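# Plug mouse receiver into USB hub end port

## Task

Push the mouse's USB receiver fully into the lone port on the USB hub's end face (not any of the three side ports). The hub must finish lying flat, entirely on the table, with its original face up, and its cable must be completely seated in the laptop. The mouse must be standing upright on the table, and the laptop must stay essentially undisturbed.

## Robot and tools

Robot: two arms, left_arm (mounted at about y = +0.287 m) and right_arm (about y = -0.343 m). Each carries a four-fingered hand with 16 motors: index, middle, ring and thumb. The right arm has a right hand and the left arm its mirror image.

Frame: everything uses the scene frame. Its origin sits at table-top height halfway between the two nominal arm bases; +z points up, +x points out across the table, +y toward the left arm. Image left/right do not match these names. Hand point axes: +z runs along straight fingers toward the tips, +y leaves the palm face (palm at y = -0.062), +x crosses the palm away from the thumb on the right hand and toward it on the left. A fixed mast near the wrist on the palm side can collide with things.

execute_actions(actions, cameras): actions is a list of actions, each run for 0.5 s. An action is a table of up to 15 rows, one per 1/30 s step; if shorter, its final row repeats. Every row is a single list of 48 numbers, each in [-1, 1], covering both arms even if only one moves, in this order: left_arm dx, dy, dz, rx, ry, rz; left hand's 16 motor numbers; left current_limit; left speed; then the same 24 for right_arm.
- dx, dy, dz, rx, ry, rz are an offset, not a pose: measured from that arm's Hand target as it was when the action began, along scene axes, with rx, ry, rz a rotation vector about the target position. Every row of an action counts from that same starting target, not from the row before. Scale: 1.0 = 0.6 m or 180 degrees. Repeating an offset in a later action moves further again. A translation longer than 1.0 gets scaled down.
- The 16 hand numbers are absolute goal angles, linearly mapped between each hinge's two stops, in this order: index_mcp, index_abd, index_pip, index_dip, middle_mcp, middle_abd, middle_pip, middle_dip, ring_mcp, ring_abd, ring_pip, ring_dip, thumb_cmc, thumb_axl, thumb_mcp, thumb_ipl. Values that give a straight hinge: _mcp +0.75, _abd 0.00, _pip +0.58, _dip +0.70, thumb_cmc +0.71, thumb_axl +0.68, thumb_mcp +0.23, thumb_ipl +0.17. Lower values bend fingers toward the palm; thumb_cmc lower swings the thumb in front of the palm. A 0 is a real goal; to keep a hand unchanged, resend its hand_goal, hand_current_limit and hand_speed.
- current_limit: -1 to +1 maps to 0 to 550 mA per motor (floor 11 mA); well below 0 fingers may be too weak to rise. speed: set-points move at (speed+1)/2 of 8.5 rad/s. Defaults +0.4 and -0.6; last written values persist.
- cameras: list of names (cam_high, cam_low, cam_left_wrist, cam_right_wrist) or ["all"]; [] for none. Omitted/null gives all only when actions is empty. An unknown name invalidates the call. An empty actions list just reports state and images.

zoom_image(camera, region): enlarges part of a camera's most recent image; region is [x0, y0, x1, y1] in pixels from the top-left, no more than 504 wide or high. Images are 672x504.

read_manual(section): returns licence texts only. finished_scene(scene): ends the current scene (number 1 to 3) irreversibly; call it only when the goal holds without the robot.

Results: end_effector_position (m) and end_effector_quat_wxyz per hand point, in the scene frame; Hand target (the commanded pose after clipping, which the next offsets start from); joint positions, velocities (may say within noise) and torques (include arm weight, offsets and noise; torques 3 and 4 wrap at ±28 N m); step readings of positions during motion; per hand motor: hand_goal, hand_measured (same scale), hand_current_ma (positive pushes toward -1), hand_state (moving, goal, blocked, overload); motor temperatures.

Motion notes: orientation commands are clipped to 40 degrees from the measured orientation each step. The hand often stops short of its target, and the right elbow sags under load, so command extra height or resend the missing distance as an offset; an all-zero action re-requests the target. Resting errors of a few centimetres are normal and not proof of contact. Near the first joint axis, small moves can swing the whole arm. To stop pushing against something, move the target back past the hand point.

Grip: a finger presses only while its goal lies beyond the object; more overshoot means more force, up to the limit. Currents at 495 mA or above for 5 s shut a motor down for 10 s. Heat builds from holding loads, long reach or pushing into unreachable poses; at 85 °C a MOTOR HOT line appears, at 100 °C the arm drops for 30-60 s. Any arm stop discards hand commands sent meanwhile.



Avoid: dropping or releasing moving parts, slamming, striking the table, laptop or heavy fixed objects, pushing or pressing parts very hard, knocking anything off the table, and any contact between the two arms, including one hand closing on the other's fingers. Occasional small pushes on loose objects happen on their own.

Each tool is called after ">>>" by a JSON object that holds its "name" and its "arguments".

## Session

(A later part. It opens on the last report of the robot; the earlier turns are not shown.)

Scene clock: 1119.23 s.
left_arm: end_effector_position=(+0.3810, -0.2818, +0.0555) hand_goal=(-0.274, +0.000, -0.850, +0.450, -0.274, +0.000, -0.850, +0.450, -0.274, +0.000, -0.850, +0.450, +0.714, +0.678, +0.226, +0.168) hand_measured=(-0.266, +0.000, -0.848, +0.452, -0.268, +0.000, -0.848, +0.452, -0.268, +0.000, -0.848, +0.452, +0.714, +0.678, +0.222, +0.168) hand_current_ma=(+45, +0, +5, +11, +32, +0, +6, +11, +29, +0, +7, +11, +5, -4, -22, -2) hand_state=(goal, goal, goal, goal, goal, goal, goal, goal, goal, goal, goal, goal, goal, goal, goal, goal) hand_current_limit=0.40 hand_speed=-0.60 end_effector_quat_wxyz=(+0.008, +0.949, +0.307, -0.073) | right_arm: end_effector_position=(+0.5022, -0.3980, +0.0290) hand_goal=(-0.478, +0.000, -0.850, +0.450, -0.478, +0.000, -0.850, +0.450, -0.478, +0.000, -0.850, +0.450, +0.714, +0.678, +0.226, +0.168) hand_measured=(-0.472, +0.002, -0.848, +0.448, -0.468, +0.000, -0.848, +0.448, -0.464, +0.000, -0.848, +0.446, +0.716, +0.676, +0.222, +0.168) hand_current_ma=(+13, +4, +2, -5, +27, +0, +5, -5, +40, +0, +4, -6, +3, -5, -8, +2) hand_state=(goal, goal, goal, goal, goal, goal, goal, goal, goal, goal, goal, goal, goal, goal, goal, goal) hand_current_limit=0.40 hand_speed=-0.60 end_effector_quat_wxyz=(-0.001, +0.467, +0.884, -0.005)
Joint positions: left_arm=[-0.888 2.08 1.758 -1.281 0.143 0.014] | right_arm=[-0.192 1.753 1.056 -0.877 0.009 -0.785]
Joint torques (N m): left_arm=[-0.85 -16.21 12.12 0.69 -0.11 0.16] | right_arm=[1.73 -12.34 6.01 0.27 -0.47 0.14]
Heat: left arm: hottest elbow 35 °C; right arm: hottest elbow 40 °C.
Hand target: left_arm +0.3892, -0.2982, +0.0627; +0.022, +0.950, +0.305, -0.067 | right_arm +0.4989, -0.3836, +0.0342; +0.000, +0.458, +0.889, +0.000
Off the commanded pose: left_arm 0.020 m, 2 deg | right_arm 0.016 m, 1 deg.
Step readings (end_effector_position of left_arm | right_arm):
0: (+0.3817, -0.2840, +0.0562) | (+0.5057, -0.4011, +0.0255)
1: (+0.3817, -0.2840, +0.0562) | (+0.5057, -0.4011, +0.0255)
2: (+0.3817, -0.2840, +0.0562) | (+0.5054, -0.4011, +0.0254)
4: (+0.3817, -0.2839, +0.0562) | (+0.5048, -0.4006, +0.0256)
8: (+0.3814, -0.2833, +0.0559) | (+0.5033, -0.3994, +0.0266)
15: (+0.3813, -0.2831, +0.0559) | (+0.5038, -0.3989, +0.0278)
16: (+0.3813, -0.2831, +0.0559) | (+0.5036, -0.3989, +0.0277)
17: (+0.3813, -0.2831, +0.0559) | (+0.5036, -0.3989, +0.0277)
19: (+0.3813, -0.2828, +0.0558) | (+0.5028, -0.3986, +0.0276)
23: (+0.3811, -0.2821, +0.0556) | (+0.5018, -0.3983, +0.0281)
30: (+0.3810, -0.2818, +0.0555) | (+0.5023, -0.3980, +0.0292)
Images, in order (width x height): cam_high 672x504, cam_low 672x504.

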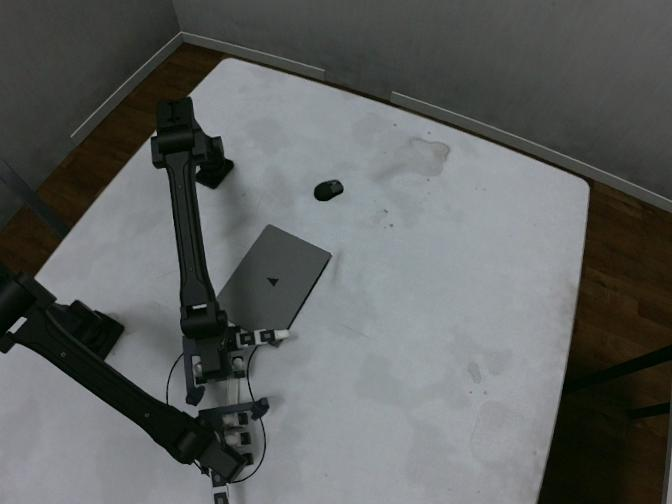

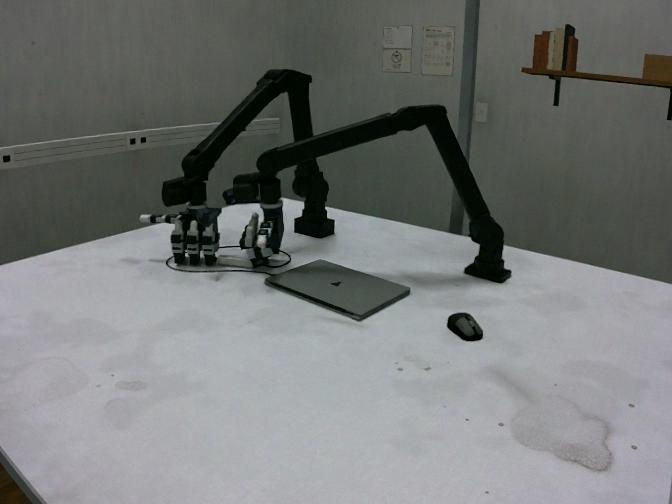

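>>> {"name": "execute_actions", "arguments": {"actions": [[[0,0,0,0,0,0,-0.274,0,-0.85,0.45,-0.274,0,-0.85,0.45,-0.274,0,-0.85,0.45,0.714,0.678,0.226,0.168,0.4,-0.6,0.035,-0.055,0.0,0,0,0,-0.479,0,-0.85,0.45,-0.479,0,-0.85,0.45,-0.479,0,-0.85,0.45,0.714,0.678,0.226,0.168,0.4,-0.6]],[[0,0,0,0,0,0,-0.274,0,-0.85,0.45,-0.274,0,-0.85,0.45,-0.274,0,-0.85,0.45,0.714,0.678,0.226,0.168,0.4,-0.6,0.04,-0.06,0.1,0,0,0,-0.479,0,-0.85,0.45,-0.479,0,-0.85,0.45,-0.479,0,-0.85,0.45,0.714,0.678,0.226,0.168,0.4,-0.6]]], "cameras": ["cam_low","cam_high"]}}

>>> {"name": "zoom_image", "arguments": {"camera": "cam_low", "region": [200, 240, 240, 270]}}

>>> {"name": "zoom_image", "arguments": {"camera": "cam_high", "region": [210, 380, 260, 430]}}

Scene clock: 1138.57 s.
left_arm: end_effector_position=(+0.3810, -0.2818, +0.0552) hand_goal=(-0.274, +0.000, -0.850, +0.450, -0.274, +0.000, -0.850, +0.450, -0.274, +0.000, -0.850, +0.450, +0.714, +0.678, +0.226, +0.168) hand_measured=(-0.266, +0.000, -0.848, +0.452, -0.268, +0.000, -0.848, +0.452, -0.268, +0.000, -0.848, +0.452, +0.714, +0.678, +0.222, +0.168) hand_current_ma=(+45, +0, +5, +11, +32, +0, +6, +11, +29, +0, +7, +11, +5, -4, -22, -2) hand_state=(goal, goal, goal, goal, goal, goal, goal, goal, goal, goal, goal, goal, goal, goal, goal, goal) hand_current_limit=0.40 hand_speed=-0.60 end_effector_quat_wxyz=(+0.007, +0.949, +0.307, -0.073) | right_arm: end_effector_position=(+0.5233, -0.4499, +0.0735) hand_goal=(-0.478, +0.000, -0.850, +0.450, -0.478, +0.000, -0.850, +0.450, -0.478, +0.000, -0.850, +0.450, +0.714, +0.678, +0.226, +0.168) hand_measured=(-0.472, +0.002, -0.848, +0.448, -0.472, +0.000, -0.848, +0.448, -0.464, +0.000, -0.848, +0.446, +0.716, +0.676, +0.222, +0.168) hand_current_ma=(+15, +4, +2, -5, +15, +0, +5, -5, +40, +0, +4, -6, +2, -5, -8, +2) hand_state=(goal, goal, goal, goal, goal, goal, goal, goal, goal, goal, goal, goal, goal, goal, goal, goal) hand_current_limit=0.40 hand_speed=-0.60 end_effector_quat_wxyz=(-0.021, +0.465, +0.885, -0.005)
Joint positions: left_arm=[-0.888 2.081 1.758 -1.281 0.143 0.014] | right_arm=[-0.293 1.774 1.237 -1.077 0.002 -0.891]
Joint torques (N m): left_arm=[-0.56 -16.15 12.11 0.69 -0.1 0.16] | right_arm=[0.38 -11.99 12.52 -0.05 -0.18 -0.04]
Heat: left arm: hottest elbow 35 °C; right arm: hottest elbow 39 °C.
Hand target: left_arm +0.3892, -0.2982, +0.0626; +0.021, +0.950, +0.305, -0.067 | right_arm +0.5439, -0.4524, +0.0943; +0.000, +0.457, +0.889, +0.000
Off the commanded pose: left_arm 0.020 m, 2 deg | right_arm 0.029 m, 3 deg.
Step readings (end_effector_position of left_arm | right_arm):
0: (+0.3810, -0.2818, +0.0555) | (+0.5022, -0.3980, +0.0290)
1: (+0.3810, -0.2818, +0.0555) | (+0.5022, -0.3980, +0.0290)
2: (+0.3810, -0.2818, +0.0555) | (+0.5021, -0.3982, +0.0290)
4: (+0.3810, -0.2818, +0.0555) | (+0.5011, -0.4004, +0.0282)
8: (+0.3810, -0.2818, +0.0552) | (+0.4968, -0.4062, +0.0213)
15: (+0.3810, -0.2818, +0.0552) | (+0.4993, -0.4109, +0.0210)
16: (+0.3810, -0.2818, +0.0552) | (+0.4996, -0.4110, +0.0216)
17: (+0.3810, -0.2818, +0.0552) | (+0.4989, -0.4126, +0.0233)
19: (+0.3810, -0.2818, +0.0552) | (+0.4986, -0.4160, +0.0300)
23: (+0.3810, -0.2818, +0.0552) | (+0.5142, -0.4362, +0.0541)
30: (+0.3810, -0.2818, +0.0552) | (+0.5259, -0.4512, +0.0741)
Images, in order (width x height): cam_high 672x504, cam_low 672x504.

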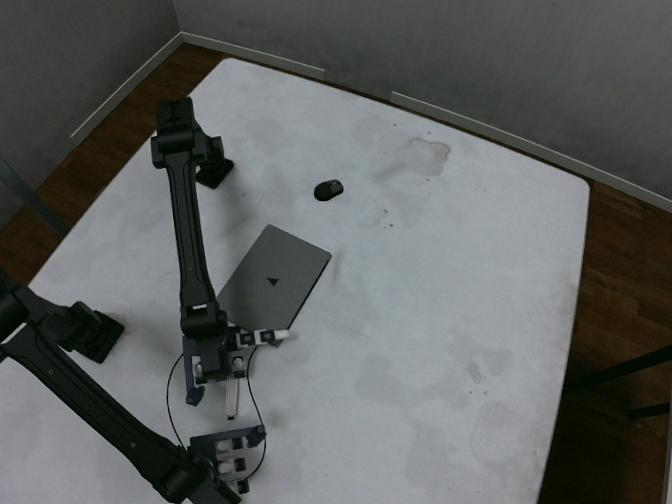

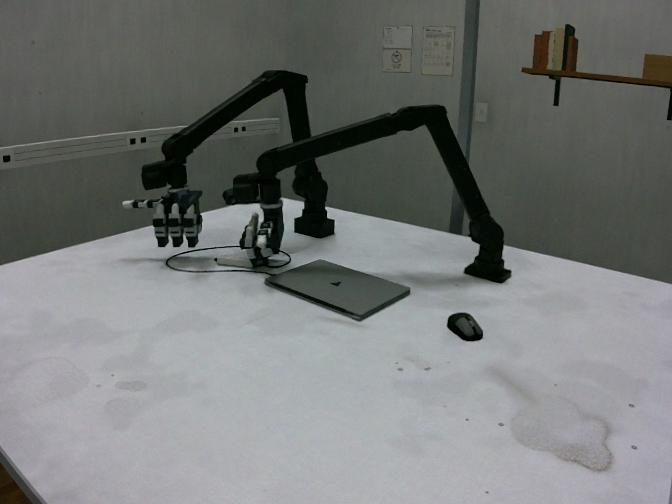

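Scaled by 12.600 from the camera's 672x504 image, which has a finer 960x720 frame.

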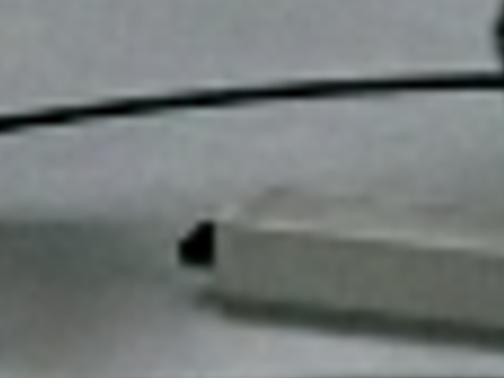

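Scaled by 10.080 from the camera's 672x504 image, which has a finer 960x720 frame.

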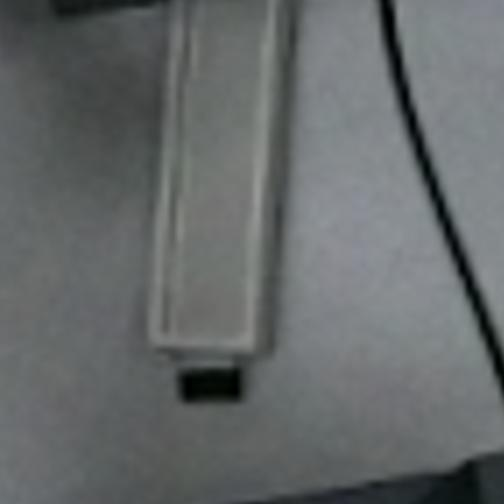

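>>> {"name": "execute_actions", "arguments": {"actions": [[[-0.004,-0.0028,0.004,0.0194,-0.0271,0,-0.274,0,-0.85,0.45,-0.274,0,-0.85,0.45,-0.274,0,-0.85,0.45,0.714,0.678,0.226,0.168,0.4,-0.6,0,0,0.0,0,0,0,-0.479,0,-0.85,0.45,-0.479,0,-0.85,0.45,-0.479,0,-0.85,0.45,0.714,0.678,0.226,0.168,0.4,-0.6]],[[0.012,-0.0165,0,0,0,0,-0.274,0,-0.85,0.45,-0.274,0,-0.85,0.45,-0.274,0,-0.85,0.45,0.714,0.678,0.226,0.168,0.4,-0.6,0,0,0.0,0,0,0,-0.479,0,-0.85,0.45,-0.479,0,-0.85,0.45,-0.479,0,-0.85,0.45,0.714,0.678,0.226,0.168,0.4,-0.6]]], "cameras": ["cam_low","cam_high"]}}

>>> {"name": "zoom_image", "arguments": {"camera": "cam_low", "region": [200, 220, 300, 290]}}

>>> {"name": "zoom_image", "arguments": {"camera": "cam_high", "region": [190, 340, 280, 430]}}

Scene clock: 1182.10 s.
left_arm: end_effector_position=(+0.3869, -0.2976, +0.0585) hand_goal=(-0.274, +0.000, -0.850, +0.450, -0.274, +0.000, -0.850, +0.450, -0.274, +0.000, -0.850, +0.450, +0.714, +0.678, +0.226, +0.168) hand_measured=(-0.266, +0.000, -0.848, +0.452, -0.268, +0.000, -0.848, +0.452, -0.268, +0.000, -0.848, +0.452, +0.714, +0.678, +0.222, +0.168) hand_current_ma=(+45, +0, +5, +11, +32, +0, +6, +11, +29, +0, +7, +11, +5, -4, -23, -2) hand_state=(goal, goal, goal, goal, goal, goal, goal, goal, goal, goal, goal, goal, goal, goal, goal, goal) hand_current_limit=0.40 hand_speed=-0.60 end_effector_quat_wxyz=(-0.002, +0.953, +0.301, -0.021) | right_arm: end_effector_position=(+0.5233, -0.4498, +0.0735) hand_goal=(-0.478, +0.000, -0.850, +0.450, -0.478, +0.000, -0.850, +0.450, -0.478, +0.000, -0.850, +0.450, +0.714, +0.678, +0.226, +0.168) hand_measured=(-0.472, +0.002, -0.848, +0.448, -0.472, +0.000, -0.848, +0.448, -0.464, +0.000, -0.848, +0.446, +0.716, +0.676, +0.222, +0.168) hand_current_ma=(+15, +4, +2, -5, +15, +0, +5, -5, +40, +0, +4, -6, +2, -5, -8, +2) hand_state=(goal, goal, goal, goal, goal, goal, goal, goal, goal, goal, goal, goal, goal, goal, goal, goal) hand_current_limit=0.40 hand_speed=-0.60 end_effector_quat_wxyz=(-0.021, +0.464, +0.885, -0.005)
Joint positions: left_arm=[-0.922 2.113 1.816 -1.29 0.04 -0.008] | right_arm=[-0.293 1.774 1.237 -1.077 0.002 -0.891]
Joint torques (N m): left_arm=[-0.5 -16.62 12.23 0.06 -0.32 0.02] | right_arm=[0.32 -12.1 12.51 -0.08 -0.19 -0.03]
Heat: left arm: hottest elbow 35 °C; right arm: hottest elbow 45 °C.
Hand target: left_arm +0.3941, -0.3097, +0.0649; +0.005, +0.952, +0.306, -0.017 | right_arm +0.5439, -0.4524, +0.0943; +0.000, +0.458, +0.889, +0.000
Off the commanded pose: left_arm 0.016 m, 1 deg | right_arm 0.029 m, 3 deg.
Step readings (end_effector_position of left_arm | right_arm):
0: (+0.3810, -0.2818, +0.0552) | (+0.5233, -0.4499, +0.0735)
1: (+0.3816, -0.2814, +0.0552) | (+0.5233, -0.4499, +0.0735)
2: (+0.3835, -0.2800, +0.0552) | (+0.5233, -0.4499, +0.0735)
4: (+0.3867, -0.2775, +0.0553) | (+0.5233, -0.4498, +0.0735)
8: (+0.3841, -0.2793, +0.0556) | (+0.5233, -0.4498, +0.0735)
15: (+0.3771, -0.2843, +0.0557) | (+0.5233, -0.4498, +0.0735)
16: (+0.3773, -0.2845, +0.0561) | (+0.5233, -0.4498, +0.0735)
17: (+0.3779, -0.2851, +0.0562) | (+0.5233, -0.4498, +0.0735)
19: (+0.3810, -0.2892, +0.0576) | (+0.5233, -0.4498, +0.0735)
23: (+0.3863, -0.2969, +0.0603) | (+0.5233, -0.4498, +0.0735)
30: (+0.3869, -0.2976, +0.0589) | (+0.5233, -0.4498, +0.0735)
Images, in order (width x height): cam_high 672x504, cam_low 672x504.

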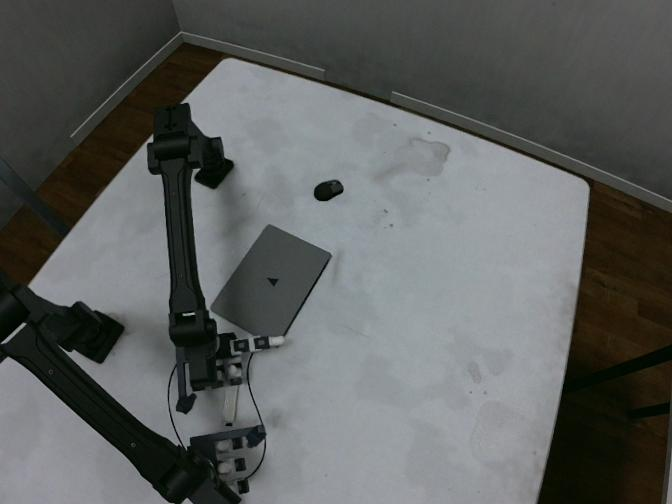

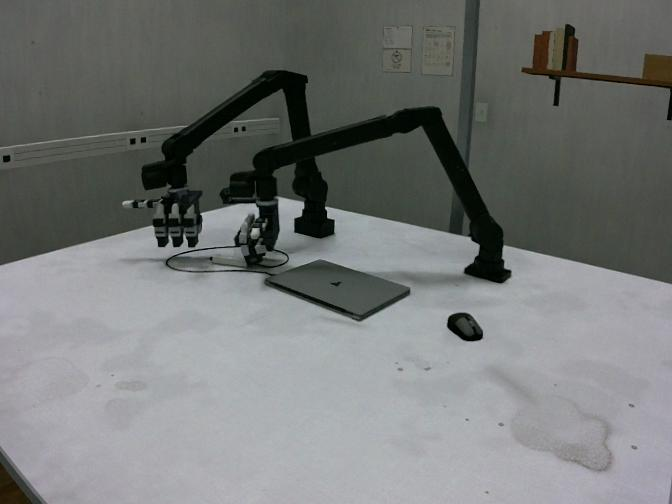

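Scaled by 5.040 from the camera's 672x504 image, which has a finer 960x720 frame.

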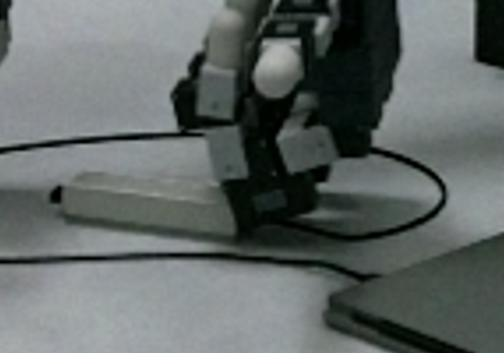

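Scaled by 5.600 from the camera's 672x504 image, which has a finer 960x720 frame.

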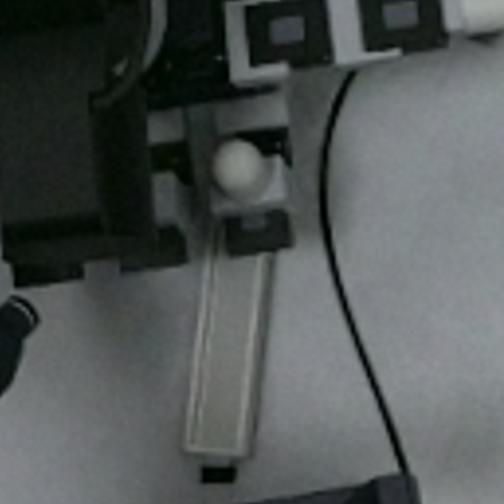

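>>> {"name": "execute_actions", "arguments": {"actions": [[[-0.022,0.031,0.0,0,0,0,-0.274,0,-0.85,0.45,-0.274,0,-0.85,0.45,-0.274,0,-0.85,0.45,0.714,0.678,0.226,0.168,0.4,-0.6,0,0,0.0,0,0,0,-0.479,0,-0.85,0.45,-0.479,0,-0.85,0.45,-0.479,0,-0.85,0.45,0.714,0.678,0.226,0.168,0.4,-0.6]],[[0.010,0.0073,0,0,0,0,-0.274,0,-0.85,0.45,-0.274,0,-0.85,0.45,-0.274,0,-0.85,0.45,0.714,0.678,0.226,0.168,0.4,-0.6,0,0,0.0,0,0,0,-0.479,0,-0.85,0.45,-0.479,0,-0.85,0.45,-0.479,0,-0.85,0.45,0.714,0.678,0.226,0.168,0.4,-0.6]],[[0.026,-0.0365,0,0,0,0,-0.274,0,-0.85,0.45,-0.274,0,-0.85,0.45,-0.274,0,-0.85,0.45,0.714,0.678,0.226,0.168,0.4,-0.6,0,0,0.0,0,0,0,-0.479,0,-0.85,0.45,-0.479,0,-0.85,0.45,-0.479,0,-0.85,0.45,0.714,0.678,0.226,0.168,0.4,-0.6]]], "cameras": ["cam_low","cam_high"]}}

>>> {"name": "zoom_image", "arguments": {"camera": "cam_low", "region": [200, 220, 300, 290]}}

>>> {"name": "zoom_image", "arguments": {"camera": "cam_high", "region": [190, 340, 280, 430]}}

Scene clock: 1205.63 s.
left_arm: end_effector_position=(+0.3897, -0.3010, +0.0578) hand_goal=(-0.274, +0.000, -0.850, +0.450, -0.274, +0.000, -0.850, +0.450, -0.274, +0.000, -0.850, +0.450, +0.714, +0.678, +0.226, +0.168) hand_measured=(-0.268, +0.000, -0.848, +0.452, -0.268, +0.000, -0.848, +0.452, -0.268, +0.000, -0.848, +0.452, +0.714, +0.678, +0.222, +0.168) hand_current_ma=(+34, +0, +5, +11, +35, +0, +6, +11, +32, +0, +7, +11, +4, -4, -24, -2) hand_state=(goal, goal, goal, goal, goal, goal, goal, goal, goal, goal, goal, goal, goal, goal, goal, goal) hand_current_limit=0.40 hand_speed=-0.60 end_effector_quat_wxyz=(-0.003, +0.953, +0.301, -0.021) | right_arm: end_effector_position=(+0.5233, -0.4498, +0.0735) hand_goal=(-0.478, +0.000, -0.850, +0.450, -0.478, +0.000, -0.850, +0.450, -0.478, +0.000, -0.850, +0.450, +0.714, +0.678, +0.226, +0.168) hand_measured=(-0.472, +0.002, -0.848, +0.448, -0.472, +0.000, -0.848, +0.448, -0.464, +0.000, -0.848, +0.446, +0.716, +0.676, +0.222, +0.168) hand_current_ma=(+15, +4, +2, -5, +15, +0, +5, -5, +40, +0, +4, -6, +2, -5, -8, +2) hand_state=(goal, goal, goal, goal, goal, goal, goal, goal, goal, goal, goal, goal, goal, goal, goal, goal) hand_current_limit=0.40 hand_speed=-0.60 end_effector_quat_wxyz=(-0.021, +0.464, +0.885, -0.005)
Joint positions: left_arm=[-0.922 2.126 1.837 -1.299 0.038 -0.008] | right_arm=[-0.293 1.774 1.237 -1.077 0.002 -0.891]
Joint torques (N m): left_arm=[0.5 -16.85 12.16 0.14 -0.24 0.14] | right_arm=[0.32 -12.04 12.51 -0.09 -0.19 -0.03]
Heat: left arm: hottest elbow 37 °C; right arm: hottest elbow 46 °C.
Hand target: left_arm +0.4026, -0.3085, +0.0650; +0.005, +0.952, +0.306, -0.017 | right_arm +0.5439, -0.4524, +0.0943; +0.000, +0.458, +0.889, +0.000
Off the commanded pose: left_arm 0.016 m, 1 deg | right_arm 0.029 m, 3 deg.
Step readings (end_effector_position of left_arm | right_arm):
0: (+0.3869, -0.2976, +0.0585) | (+0.5233, -0.4498, +0.0735)
1: (+0.3869, -0.2976, +0.0585) | (+0.5233, -0.4498, +0.0735)
2: (+0.3869, -0.2976, +0.0585) | (+0.5233, -0.4498, +0.0735)
4: (+0.3860, -0.2964, +0.0565) | (+0.5233, -0.4498, +0.0735)
8: (+0.3806, -0.2884, +0.0449) | (+0.5233, -0.4498, +0.0735)
15: (+0.3794, -0.2863, +0.0436) | (+0.5233, -0.4498, +0.0735)
16: (+0.3794, -0.2864, +0.0437) | (+0.5233, -0.4498, +0.0735)
17: (+0.3794, -0.2863, +0.0438) | (+0.5233, -0.4498, +0.0735)
19: (+0.3794, -0.2863, +0.0437) | (+0.5233, -0.4498, +0.0735)
23: (+0.3794, -0.2863, +0.0438) | (+0.5233, -0.4498, +0.0735)
30: (+0.3794, -0.2861, +0.0436) | (+0.5233, -0.4498, +0.0735)
31: (+0.3794, -0.2861, +0.0436) | (+0.5233, -0.4498, +0.0735)
32: (+0.3795, -0.2863, +0.0438) | (+0.5233, -0.4498, +0.0735)
34: (+0.3804, -0.2876, +0.0457) | (+0.5233, -0.4498, +0.0735)
38: (+0.3861, -0.2959, +0.0557) | (+0.5233, -0.4498, +0.0735)
45: (+0.3905, -0.3023, +0.0656) | (+0.5233, -0.4498, +0.0735)
Images, in order (width x height): cam_high 672x504, cam_low 672x504.

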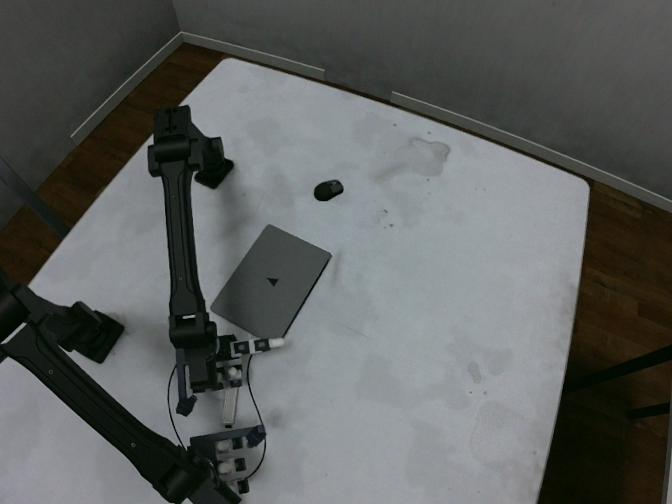

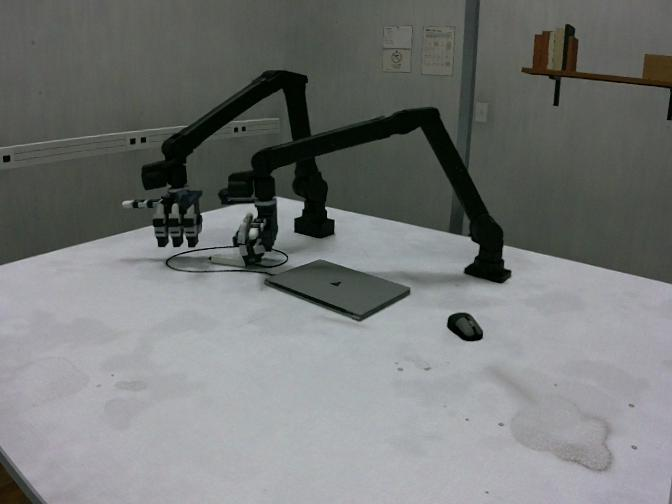

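Scaled by 5.040 from the camera's 672x504 image, which has a finer 960x720 frame.

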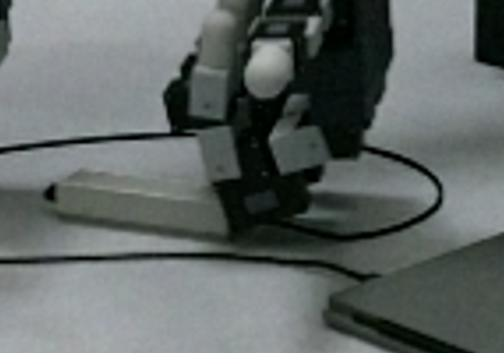

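Scaled by 5.600 from the camera's 672x504 image, which has a finer 960x720 frame.

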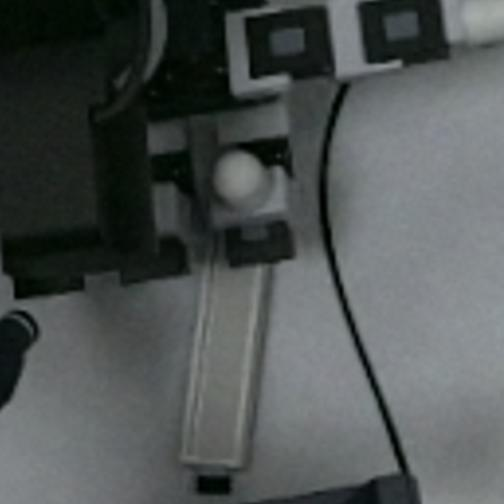

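>>> {"name": "zoom_image", "arguments": {"camera": "cam_high", "region": [210, 400, 250, 440]}}

>>> {"name": "zoom_image", "arguments": {"camera": "cam_low", "region": [200, 240, 240, 270]}}

Scaled by 12.600 from the camera's 672x504 image, which has a finer 960x720 frame.

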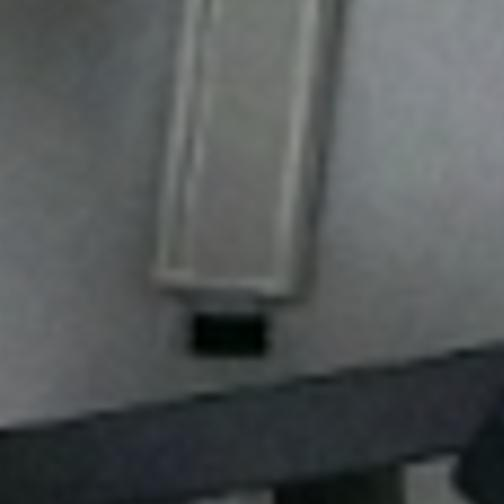

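Scaled by 12.600 from the camera's 672x504 image, which has a finer 960x720 frame.

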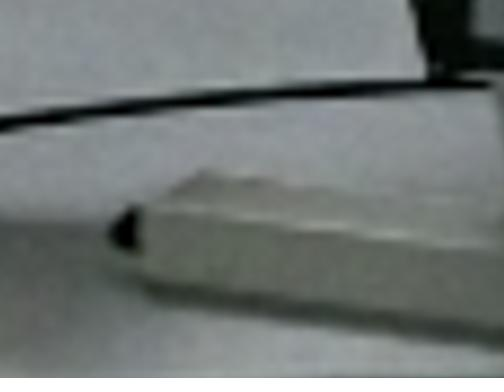

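>>> {"name": "execute_actions", "arguments": {"actions": [[[0.009,0.033,0.0,0,0,0,-0.274,0,-0.85,0.45,-0.274,0,-0.85,0.45,-0.274,0,-0.85,0.45,0.714,0.678,0.226,0.168,0.4,-0.6,0,0,0.0,0,0,0,-0.479,0,-0.85,0.45,-0.479,0,-0.85,0.45,-0.479,0,-0.85,0.45,0.714,0.678,0.226,0.168,0.4,-0.6]],[[0,0,0,0,0,0,-0.274,0,-0.85,0.45,-0.274,0,-0.85,0.45,-0.274,0,-0.85,0.45,0.714,0.678,0.226,0.168,0.4,-0.6,0,0,0.0,0,0,0,-0.479,0,-0.85,0.45,-0.479,0,-0.85,0.45,-0.479,0,-0.85,0.45,0.714,0.678,0.226,0.168,0.4,-0.6]]], "cameras": ["cam_low","cam_high"]}}

>>> {"name": "zoom_image", "arguments": {"camera": "cam_high", "region": [190, 340, 280, 430]}}

Scene clock: 1229.70 s.
left_arm: end_effector_position=(+0.4024, -0.2863, +0.0524) hand_goal=(-0.274, +0.000, -0.850, +0.450, -0.274, +0.000, -0.850, +0.450, -0.274, +0.000, -0.850, +0.450, +0.714, +0.678, +0.226, +0.168) hand_measured=(-0.268, +0.000, -0.848, +0.452, -0.268, +0.000, -0.848, +0.452, -0.268, +0.000, -0.848, +0.452, +0.714, +0.678, +0.222, +0.168) hand_current_ma=(+34, +0, +5, +11, +35, +0, +6, +11, +32, +0, +7, +11, +4, -4, -24, -2) hand_state=(goal, goal, goal, goal, goal, goal, goal, goal, goal, goal, goal, goal, goal, goal, goal, goal) hand_current_limit=0.40 hand_speed=-0.60 end_effector_quat_wxyz=(-0.008, +0.950, +0.310, -0.023) | right_arm: end_effector_position=(+0.5233, -0.4498, +0.0735) hand_goal=(-0.478, +0.000, -0.850, +0.450, -0.478, +0.000, -0.850, +0.450, -0.478, +0.000, -0.850, +0.450, +0.714, +0.678, +0.226, +0.168) hand_measured=(-0.472, +0.002, -0.848, +0.448, -0.472, +0.000, -0.848, +0.448, -0.464, +0.000, -0.848, +0.446, +0.716, +0.676, +0.222, +0.168) hand_current_ma=(+15, +4, +2, -5, +15, +0, +5, -5, +40, +0, +4, -6, +2, -5, -8, +2) hand_state=(goal, goal, goal, goal, goal, goal, goal, goal, goal, goal, goal, goal, goal, goal, goal, goal) hand_current_limit=0.40 hand_speed=-0.60 end_effector_quat_wxyz=(-0.021, +0.464, +0.885, -0.005)
Joint positions: left_arm=[-0.895 2.126 1.825 -1.299 0.038 0] | right_arm=[-0.293 1.774 1.237 -1.077 0.002 -0.891]
Joint torques (N m): left_arm=[0.32 -19.31 8.53 1.02 -0.26 0.31] | right_arm=[0.32 -12.1 12.52 -0.08 -0.19 -0.03]
Motor temperatures (°C): left_arm=[28 35 36 27 23 24] | right_arm=[25 34 47 25 22 24]
Heat: left arm: hottest elbow 36 °C; right arm: hottest elbow 47 °C.
Hand target: left_arm +0.4079, -0.2888, +0.0651; +0.005, +0.952, +0.306, -0.017 | right_arm +0.5439, -0.4524, +0.0943; +0.000, +0.458, +0.889, +0.000
Off the commanded pose: left_arm 0.014 m, 2 deg | right_arm 0.029 m, 3 deg.
Step readings (end_effector_position of left_arm | right_arm):
0: (+0.3897, -0.3010, +0.0578) | (+0.5233, -0.4498, +0.0735)
1: (+0.3897, -0.3010, +0.0578) | (+0.5233, -0.4498, +0.0735)
2: (+0.3899, -0.3009, +0.0578) | (+0.5233, -0.4498, +0.0735)
4: (+0.3912, -0.2999, +0.0578) | (+0.5233, -0.4498, +0.0735)
8: (+0.3970, -0.2942, +0.0563) | (+0.5233, -0.4498, +0.0735)
15: (+0.4023, -0.2863, +0.0524) | (+0.5233, -0.4498, +0.0735)
16: (+0.4025, -0.2862, +0.0524) | (+0.5233, -0.4498, +0.0735)
17: (+0.4025, -0.2862, +0.0524) | (+0.5233, -0.4498, +0.0735)
19: (+0.4024, -0.2862, +0.0524) | (+0.5233, -0.4498, +0.0735)
23: (+0.4024, -0.2863, +0.0524) | (+0.5233, -0.4498, +0.0735)
30: (+0.4024, -0.2863, +0.0524) | (+0.5233, -0.4498, +0.0735)
Images, in order (width x height): cam_high 672x504, cam_low 672x504.

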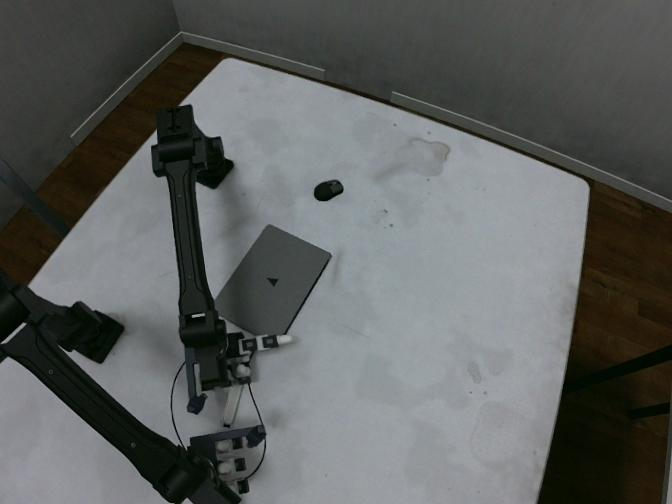

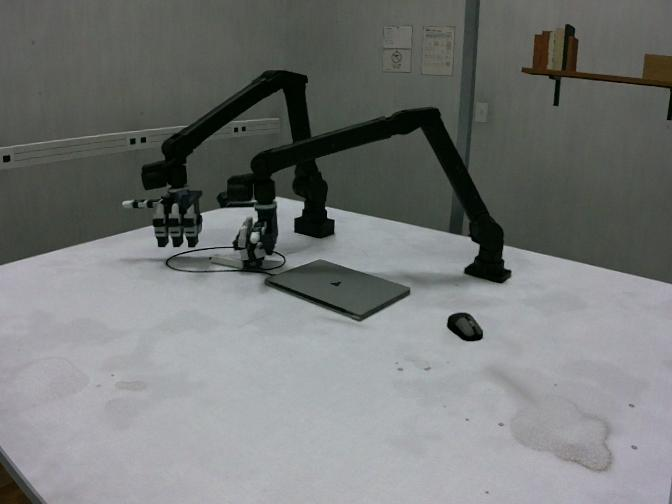

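Scaled by 5.600 from the camera's 672x504 image, which has a finer 960x720 frame.

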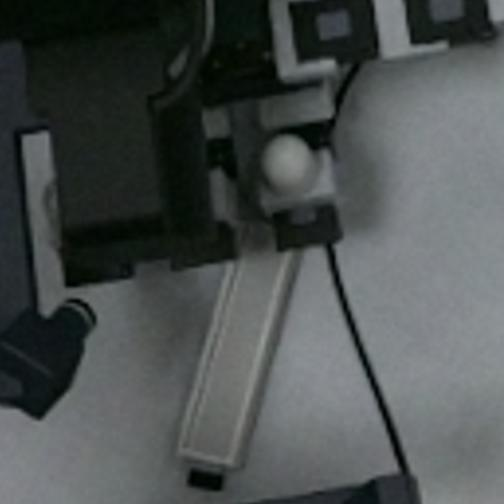

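>>> {"name": "execute_actions", "arguments": {"actions": [[[0.02,-0.03,0.003,0,0,0,-0.274,0,-0.85,0.45,-0.274,0,-0.85,0.45,-0.274,0,-0.85,0.45,0.714,0.678,0.226,0.168,0.4,-0.6,0,0,0.0,0,0,0,-0.479,0,-0.85,0.45,-0.479,0,-0.85,0.45,-0.479,0,-0.85,0.45,0.714,0.678,0.226,0.168,0.4,-0.6]],[[0.01,-0.016,0,0,0,0,-0.274,0,-0.85,0.45,-0.274,0,-0.85,0.45,-0.274,0,-0.85,0.45,0.714,0.678,0.226,0.168,0.4,-0.6,0.02,-0.03,0.0,0,0,0,-0.479,0,-0.85,0.45,-0.479,0,-0.85,0.45,-0.479,0,-0.85,0.45,0.714,0.678,0.226,0.168,0.4,-0.6]]], "cameras": ["cam_low","cam_high"]}}

>>> {"name": "zoom_image", "arguments": {"camera": "cam_high", "region": [190, 350, 280, 440]}}

>>> {"name": "zoom_image", "arguments": {"camera": "cam_low", "region": [180, 220, 280, 290]}}

Scene clock: 1242.60 s.
left_arm: end_effector_position=(+0.4167, -0.3059, +0.0600) hand_goal=(-0.274, +0.000, -0.850, +0.450, -0.274, +0.000, -0.850, +0.450, -0.274, +0.000, -0.850, +0.450, +0.714, +0.678, +0.226, +0.168) hand_measured=(-0.268, +0.000, -0.848, +0.452, -0.268, +0.000, -0.848, +0.452, -0.268, +0.000, -0.848, +0.452, +0.714, +0.678, +0.222, +0.168) hand_current_ma=(+34, +0, +5, +11, +35, +0, +6, +11, +32, +0, +7, +11, +4, -4, -24, -2) hand_state=(goal, goal, goal, goal, goal, goal, goal, goal, goal, goal, goal, goal, goal, goal, goal, goal) hand_current_limit=0.40 hand_speed=-0.60 end_effector_quat_wxyz=(-0.003, +0.951, +0.310, -0.021) | right_arm: end_effector_position=(+0.5338, -0.4625, +0.0742) hand_goal=(-0.478, +0.000, -0.850, +0.450, -0.478, +0.000, -0.850, +0.450, -0.478, +0.000, -0.850, +0.450, +0.714, +0.678, +0.226, +0.168) hand_measured=(-0.472, +0.002, -0.848, +0.448, -0.472, +0.000, -0.848, +0.448, -0.464, +0.000, -0.848, +0.446, +0.716, +0.676, +0.222, +0.168) hand_current_ma=(+15, +4, +2, -5, +15, +0, +5, -5, +40, +0, +4, -6, +2, -5, -8, +2) hand_state=(goal, goal, goal, goal, goal, goal, goal, goal, goal, goal, goal, goal, goal, goal, goal, goal) hand_current_limit=0.40 hand_speed=-0.60 end_effector_quat_wxyz=(-0.022, +0.461, +0.887, -0.005)
Joint positions: left_arm=[-0.895 2.182 1.939 -1.346 0.038 0] | right_arm=[-0.312 1.806 1.285 -1.094 0.002 -0.918]
Joint torques (N m): left_arm=[0.09 -17.49 12.48 0.14 -0.25 0.28] | right_arm=[-0.15 -12.04 13.19 -0.05 -0.18 -0.05]
Heat: left arm: hottest shoulder 36 °C; right arm: hottest elbow 48 °C.
Hand target: left_arm +0.4259, -0.3164, +0.0667; +0.005, +0.952, +0.306, -0.017 | right_arm +0.5558, -0.4706, +0.0941; +0.000, +0.458, +0.889, +0.000
Off the commanded pose: left_arm 0.016 m, 1 deg | right_arm 0.031 m, 3 deg.
Step readings (end_effector_position of left_arm | right_arm):
0: (+0.4024, -0.2863, +0.0524) | (+0.5233, -0.4498, +0.0735)
1: (+0.4024, -0.2863, +0.0524) | (+0.5233, -0.4498, +0.0735)
2: (+0.4024, -0.2863, +0.0524) | (+0.5233, -0.4498, +0.0735)
4: (+0.4028, -0.2869, +0.0533) | (+0.5233, -0.4498, +0.0735)
8: (+0.4076, -0.2934, +0.0590) | (+0.5233, -0.4498, +0.0735)
15: (+0.4105, -0.2974, +0.0641) | (+0.5233, -0.4498, +0.0735)
16: (+0.4106, -0.2975, +0.0640) | (+0.5233, -0.4498, +0.0735)
17: (+0.4109, -0.2979, +0.0639) | (+0.5233, -0.4499, +0.0735)
19: (+0.4126, -0.3002, +0.0636) | (+0.5254, -0.4508, +0.0743)
23: (+0.4164, -0.3054, +0.0620) | (+0.5337, -0.4575, +0.0756)
30: (+0.4165, -0.3056, +0.0591) | (+0.5342, -0.4628, +0.0747)
Images, in order (width x height): cam_high 672x504, cam_low 672x504.

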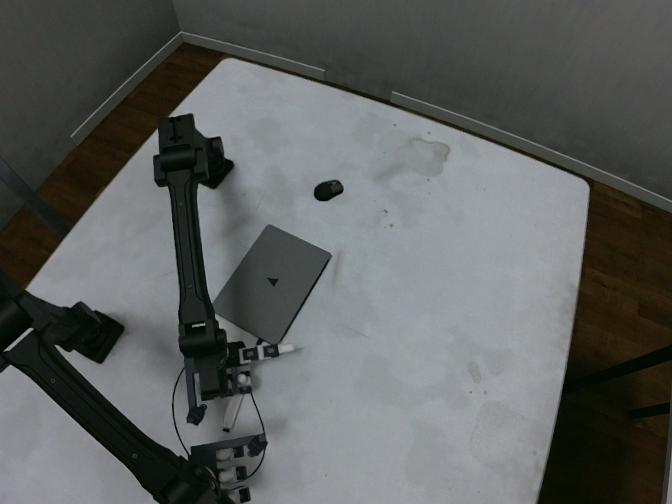

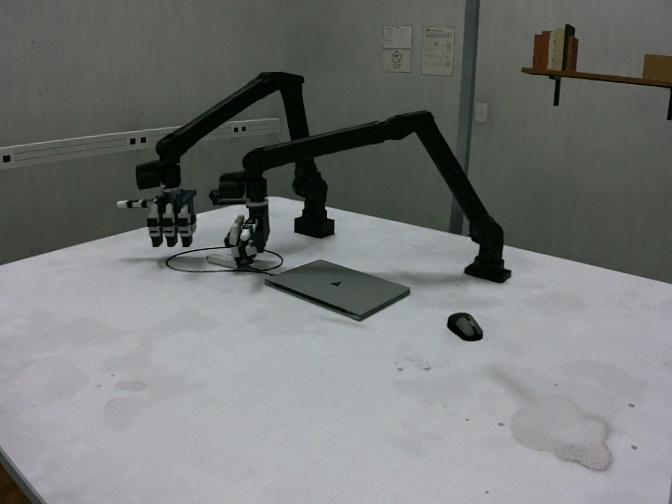

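Scaled by 5.600 from the camera's 672x504 image, which has a finer 960x720 frame.

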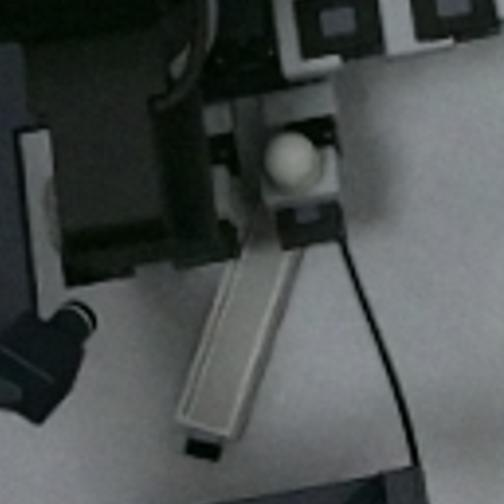

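Scaled by 5.040 from the camera's 672x504 image, which has a finer 960x720 frame.

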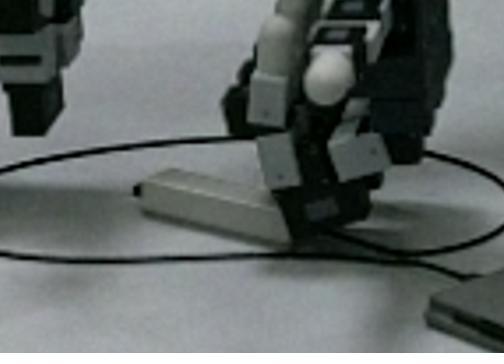

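>>> {"name": "execute_actions", "arguments": {"actions": [[[-0.012,0.02,0.0355,0,0,0,-0.274,0,-0.85,0.45,-0.274,0,-0.85,0.45,-0.274,0,-0.85,0.45,0.714,0.678,0.226,0.168,0.4,-0.6,-0.05,-0.04,0.0,0,0,-0.0778,-0.479,0,-0.85,0.45,-0.479,0,-0.85,0.45,-0.479,0,-0.85,0.45,0.714,0.678,0.226,0.168,0.4,-0.6]],[[-0.0225,0.03,0,0,0,-0.1556,-0.45,0,-0.85,0.45,-0.45,0,-0.85,0.45,-0.45,0,-0.85,0.45,0.714,0.678,0.226,0.168,0.4,-0.6,-0.06,-0.04,-0.03,0,0,-0.0778,-0.479,0,-0.85,0.45,-0.479,0,-0.85,0.45,-0.479,0,-0.85,0.45,0.714,0.678,0.226,0.168,0.4,-0.6]],[[0,0,0,0,0,0,-0.45,0,-0.85,0.45,-0.45,0,-0.85,0.45,-0.45,0,-0.85,0.45,0.714,0.678,0.226,0.168,0.4,-0.6,0,0,0,0,0,0,-0.479,0,-0.85,0.45,-0.479,0,-0.85,0.45,-0.479,0,-0.85,0.45,0.714,0.678,0.226,0.168,0.4,-0.6]]], "cameras": ["cam_low","cam_high","cam_left_wrist"]}}

>>> {"name": "zoom_image", "arguments": {"camera": "cam_high", "region": [190, 340, 280, 440]}}

>>> {"name": "zoom_image", "arguments": {"camera": "cam_low", "region": [180, 220, 280, 290]}}

Scene clock: 1349.37 s.
left_arm: end_effector_position=(+0.4010, -0.2811, +0.0639) hand_goal=(-0.450, +0.000, -0.850, +0.450, -0.450, +0.000, -0.850, +0.450, -0.450, +0.000, -0.850, +0.450, +0.714, +0.678, +0.226, +0.168) hand_measured=(-0.430, +0.000, -0.848, +0.452, -0.432, +0.000, -0.848, +0.452, -0.434, +0.000, -0.848, +0.452, +0.714, +0.678, +0.222, +0.168) hand_current_ma=(+102, +0, +5, +11, +93, +0, +6, +11, +86, +0, +7, +11, +4, -4, -24, -2) hand_state=(goal, goal, goal, goal, goal, goal, goal, goal, goal, goal, goal, goal, goal, goal, goal, goal) hand_current_limit=0.40 hand_speed=-0.60 end_effector_quat_wxyz=(-0.018, +0.997, +0.073, -0.029) | right_arm: end_effector_position=(+0.4886, -0.5162, +0.0678) hand_goal=(-0.478, +0.000, -0.850, +0.450, -0.478, +0.000, -0.850, +0.450, -0.478, +0.000, -0.850, +0.450, +0.714, +0.678, +0.226, +0.168) hand_measured=(-0.472, +0.002, -0.848, +0.448, -0.472, +0.000, -0.848, +0.448, -0.464, +0.000, -0.848, +0.448, +0.714, +0.676, +0.222, +0.168) hand_current_ma=(+15, +4, +2, -5, +15, +0, +5, -5, +40, +0, +4, -5, +0, -5, -8, +2) hand_state=(goal, goal, goal, goal, goal, goal, goal, goal, goal, goal, goal, goal, goal, goal, goal, goal) hand_current_limit=0.40 hand_speed=-0.60 end_effector_quat_wxyz=(-0.012, +0.655, +0.756, -0.003)
Joint positions: left_arm=[-0.828 2.127 1.86 -1.368 0.026 0.553] | right_arm=[-0.375 1.709 1.124 -1.011 -0.003 -0.512]
Joint torques (N m): left_arm=[0.03 -20.31 9.03 0.8 0.17 0.32] | right_arm=[-0.03 -12.34 7.27 0.72 0.11 0.23]
Heat: left arm: hottest elbow 38 °C; right arm: hottest elbow 47 °C.
Hand target: left_arm +0.4051, -0.2865, +0.0879; +0.001, +0.998, +0.066, -0.018 | right_arm +0.4899, -0.5185, +0.0762; +0.000, +0.659, +0.752, +0.000
Off the commanded pose: left_arm 0.025 m, 3 deg | right_arm 0.009 m, 2 deg.
Step readings (end_effector_position of left_arm | right_arm):
0: (+0.4167, -0.3059, +0.0600) | (+0.5338, -0.4625, +0.0742)
1: (+0.4167, -0.3058, +0.0599) | (+0.5338, -0.4626, +0.0742)
2: (+0.4165, -0.3056, +0.0599) | (+0.5339, -0.4640, +0.0742)
4: (+0.4156, -0.3044, +0.0594) | (+0.5342, -0.4684, +0.0755)
8: (+0.4144, -0.3027, +0.0588) | (+0.5272, -0.4803, +0.0804)
15: (+0.4141, -0.3023, +0.0586) | (+0.5252, -0.4913, +0.0880)
16: (+0.4138, -0.3025, +0.0586) | (+0.5249, -0.4917, +0.0875)
17: (+0.4134, -0.3017, +0.0581) | (+0.5236, -0.4932, +0.0858)
19: (+0.4064, -0.2983, +0.0561) | (+0.5150, -0.4957, +0.0805)
23: (+0.3988, -0.2877, +0.0563) | (+0.4906, -0.5020, +0.0671)
30: (+0.4064, -0.2786, +0.0634) | (+0.4872, -0.5136, +0.0643)
31: (+0.4064, -0.2784, +0.0635) | (+0.4876, -0.5141, +0.0650)
32: (+0.4061, -0.2784, +0.0635) | (+0.4880, -0.5145, +0.0659)
34: (+0.4044, -0.2793, +0.0637) | (+0.4884, -0.5152, +0.0672)
38: (+0.4024, -0.2804, +0.0638) | (+0.4886, -0.5158, +0.0678)
45: (+0.4013, -0.2809, +0.0639) | (+0.4886, -0.5161, +0.0678)
camera_calibration:
cam_left_wrist: T_world_to_cam=[[-0.840019, 0.534947, 0.090549, 0.448608], [0.423379, 0.541941, 0.725982, -0.113264], [0.33929, 0.648176, -0.681726, 0.216202], [0, 0, 0, 1]] pos_world=[0.351437, -0.318736, 0.188997]
Images, in order (width x height): cam_high 672x504, cam_low 672x504, cam_left_wrist 672x504.

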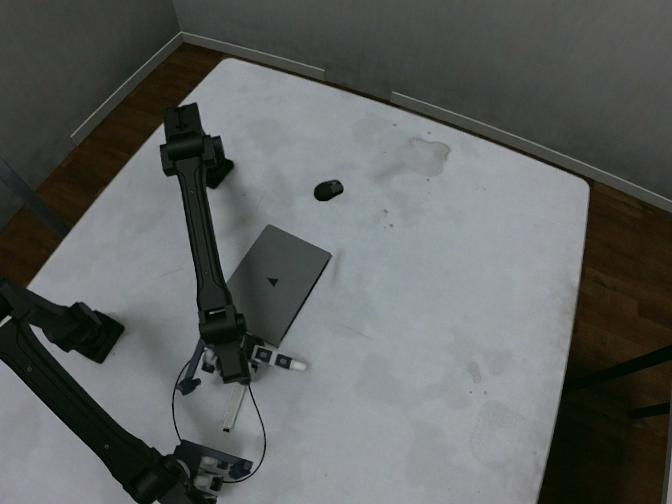

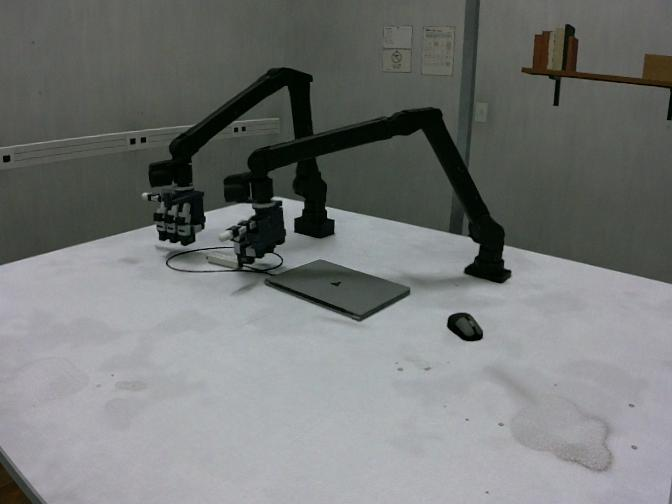

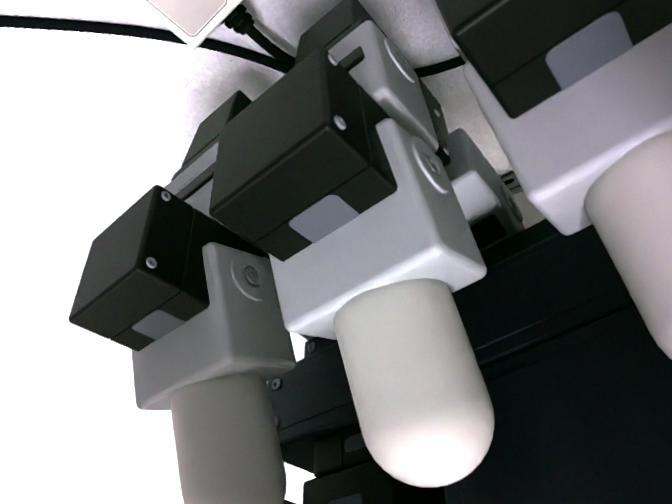

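Scaled by 5.040 from the camera's 672x504 image, which has a finer 960x720 frame.

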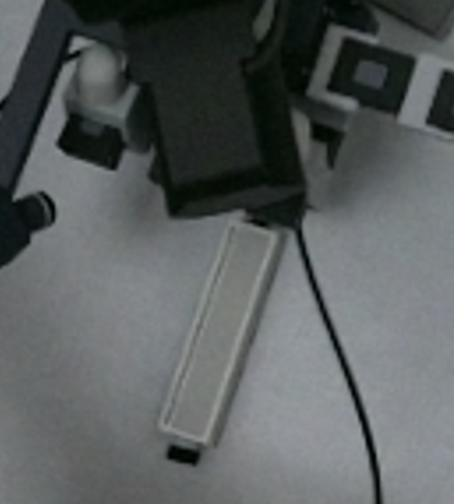

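Scaled by 5.040 from the camera's 672x504 image, which has a finer 960x720 frame.

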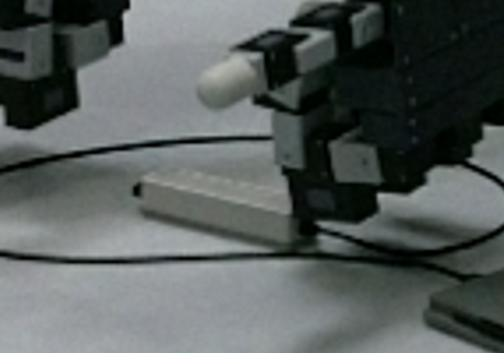

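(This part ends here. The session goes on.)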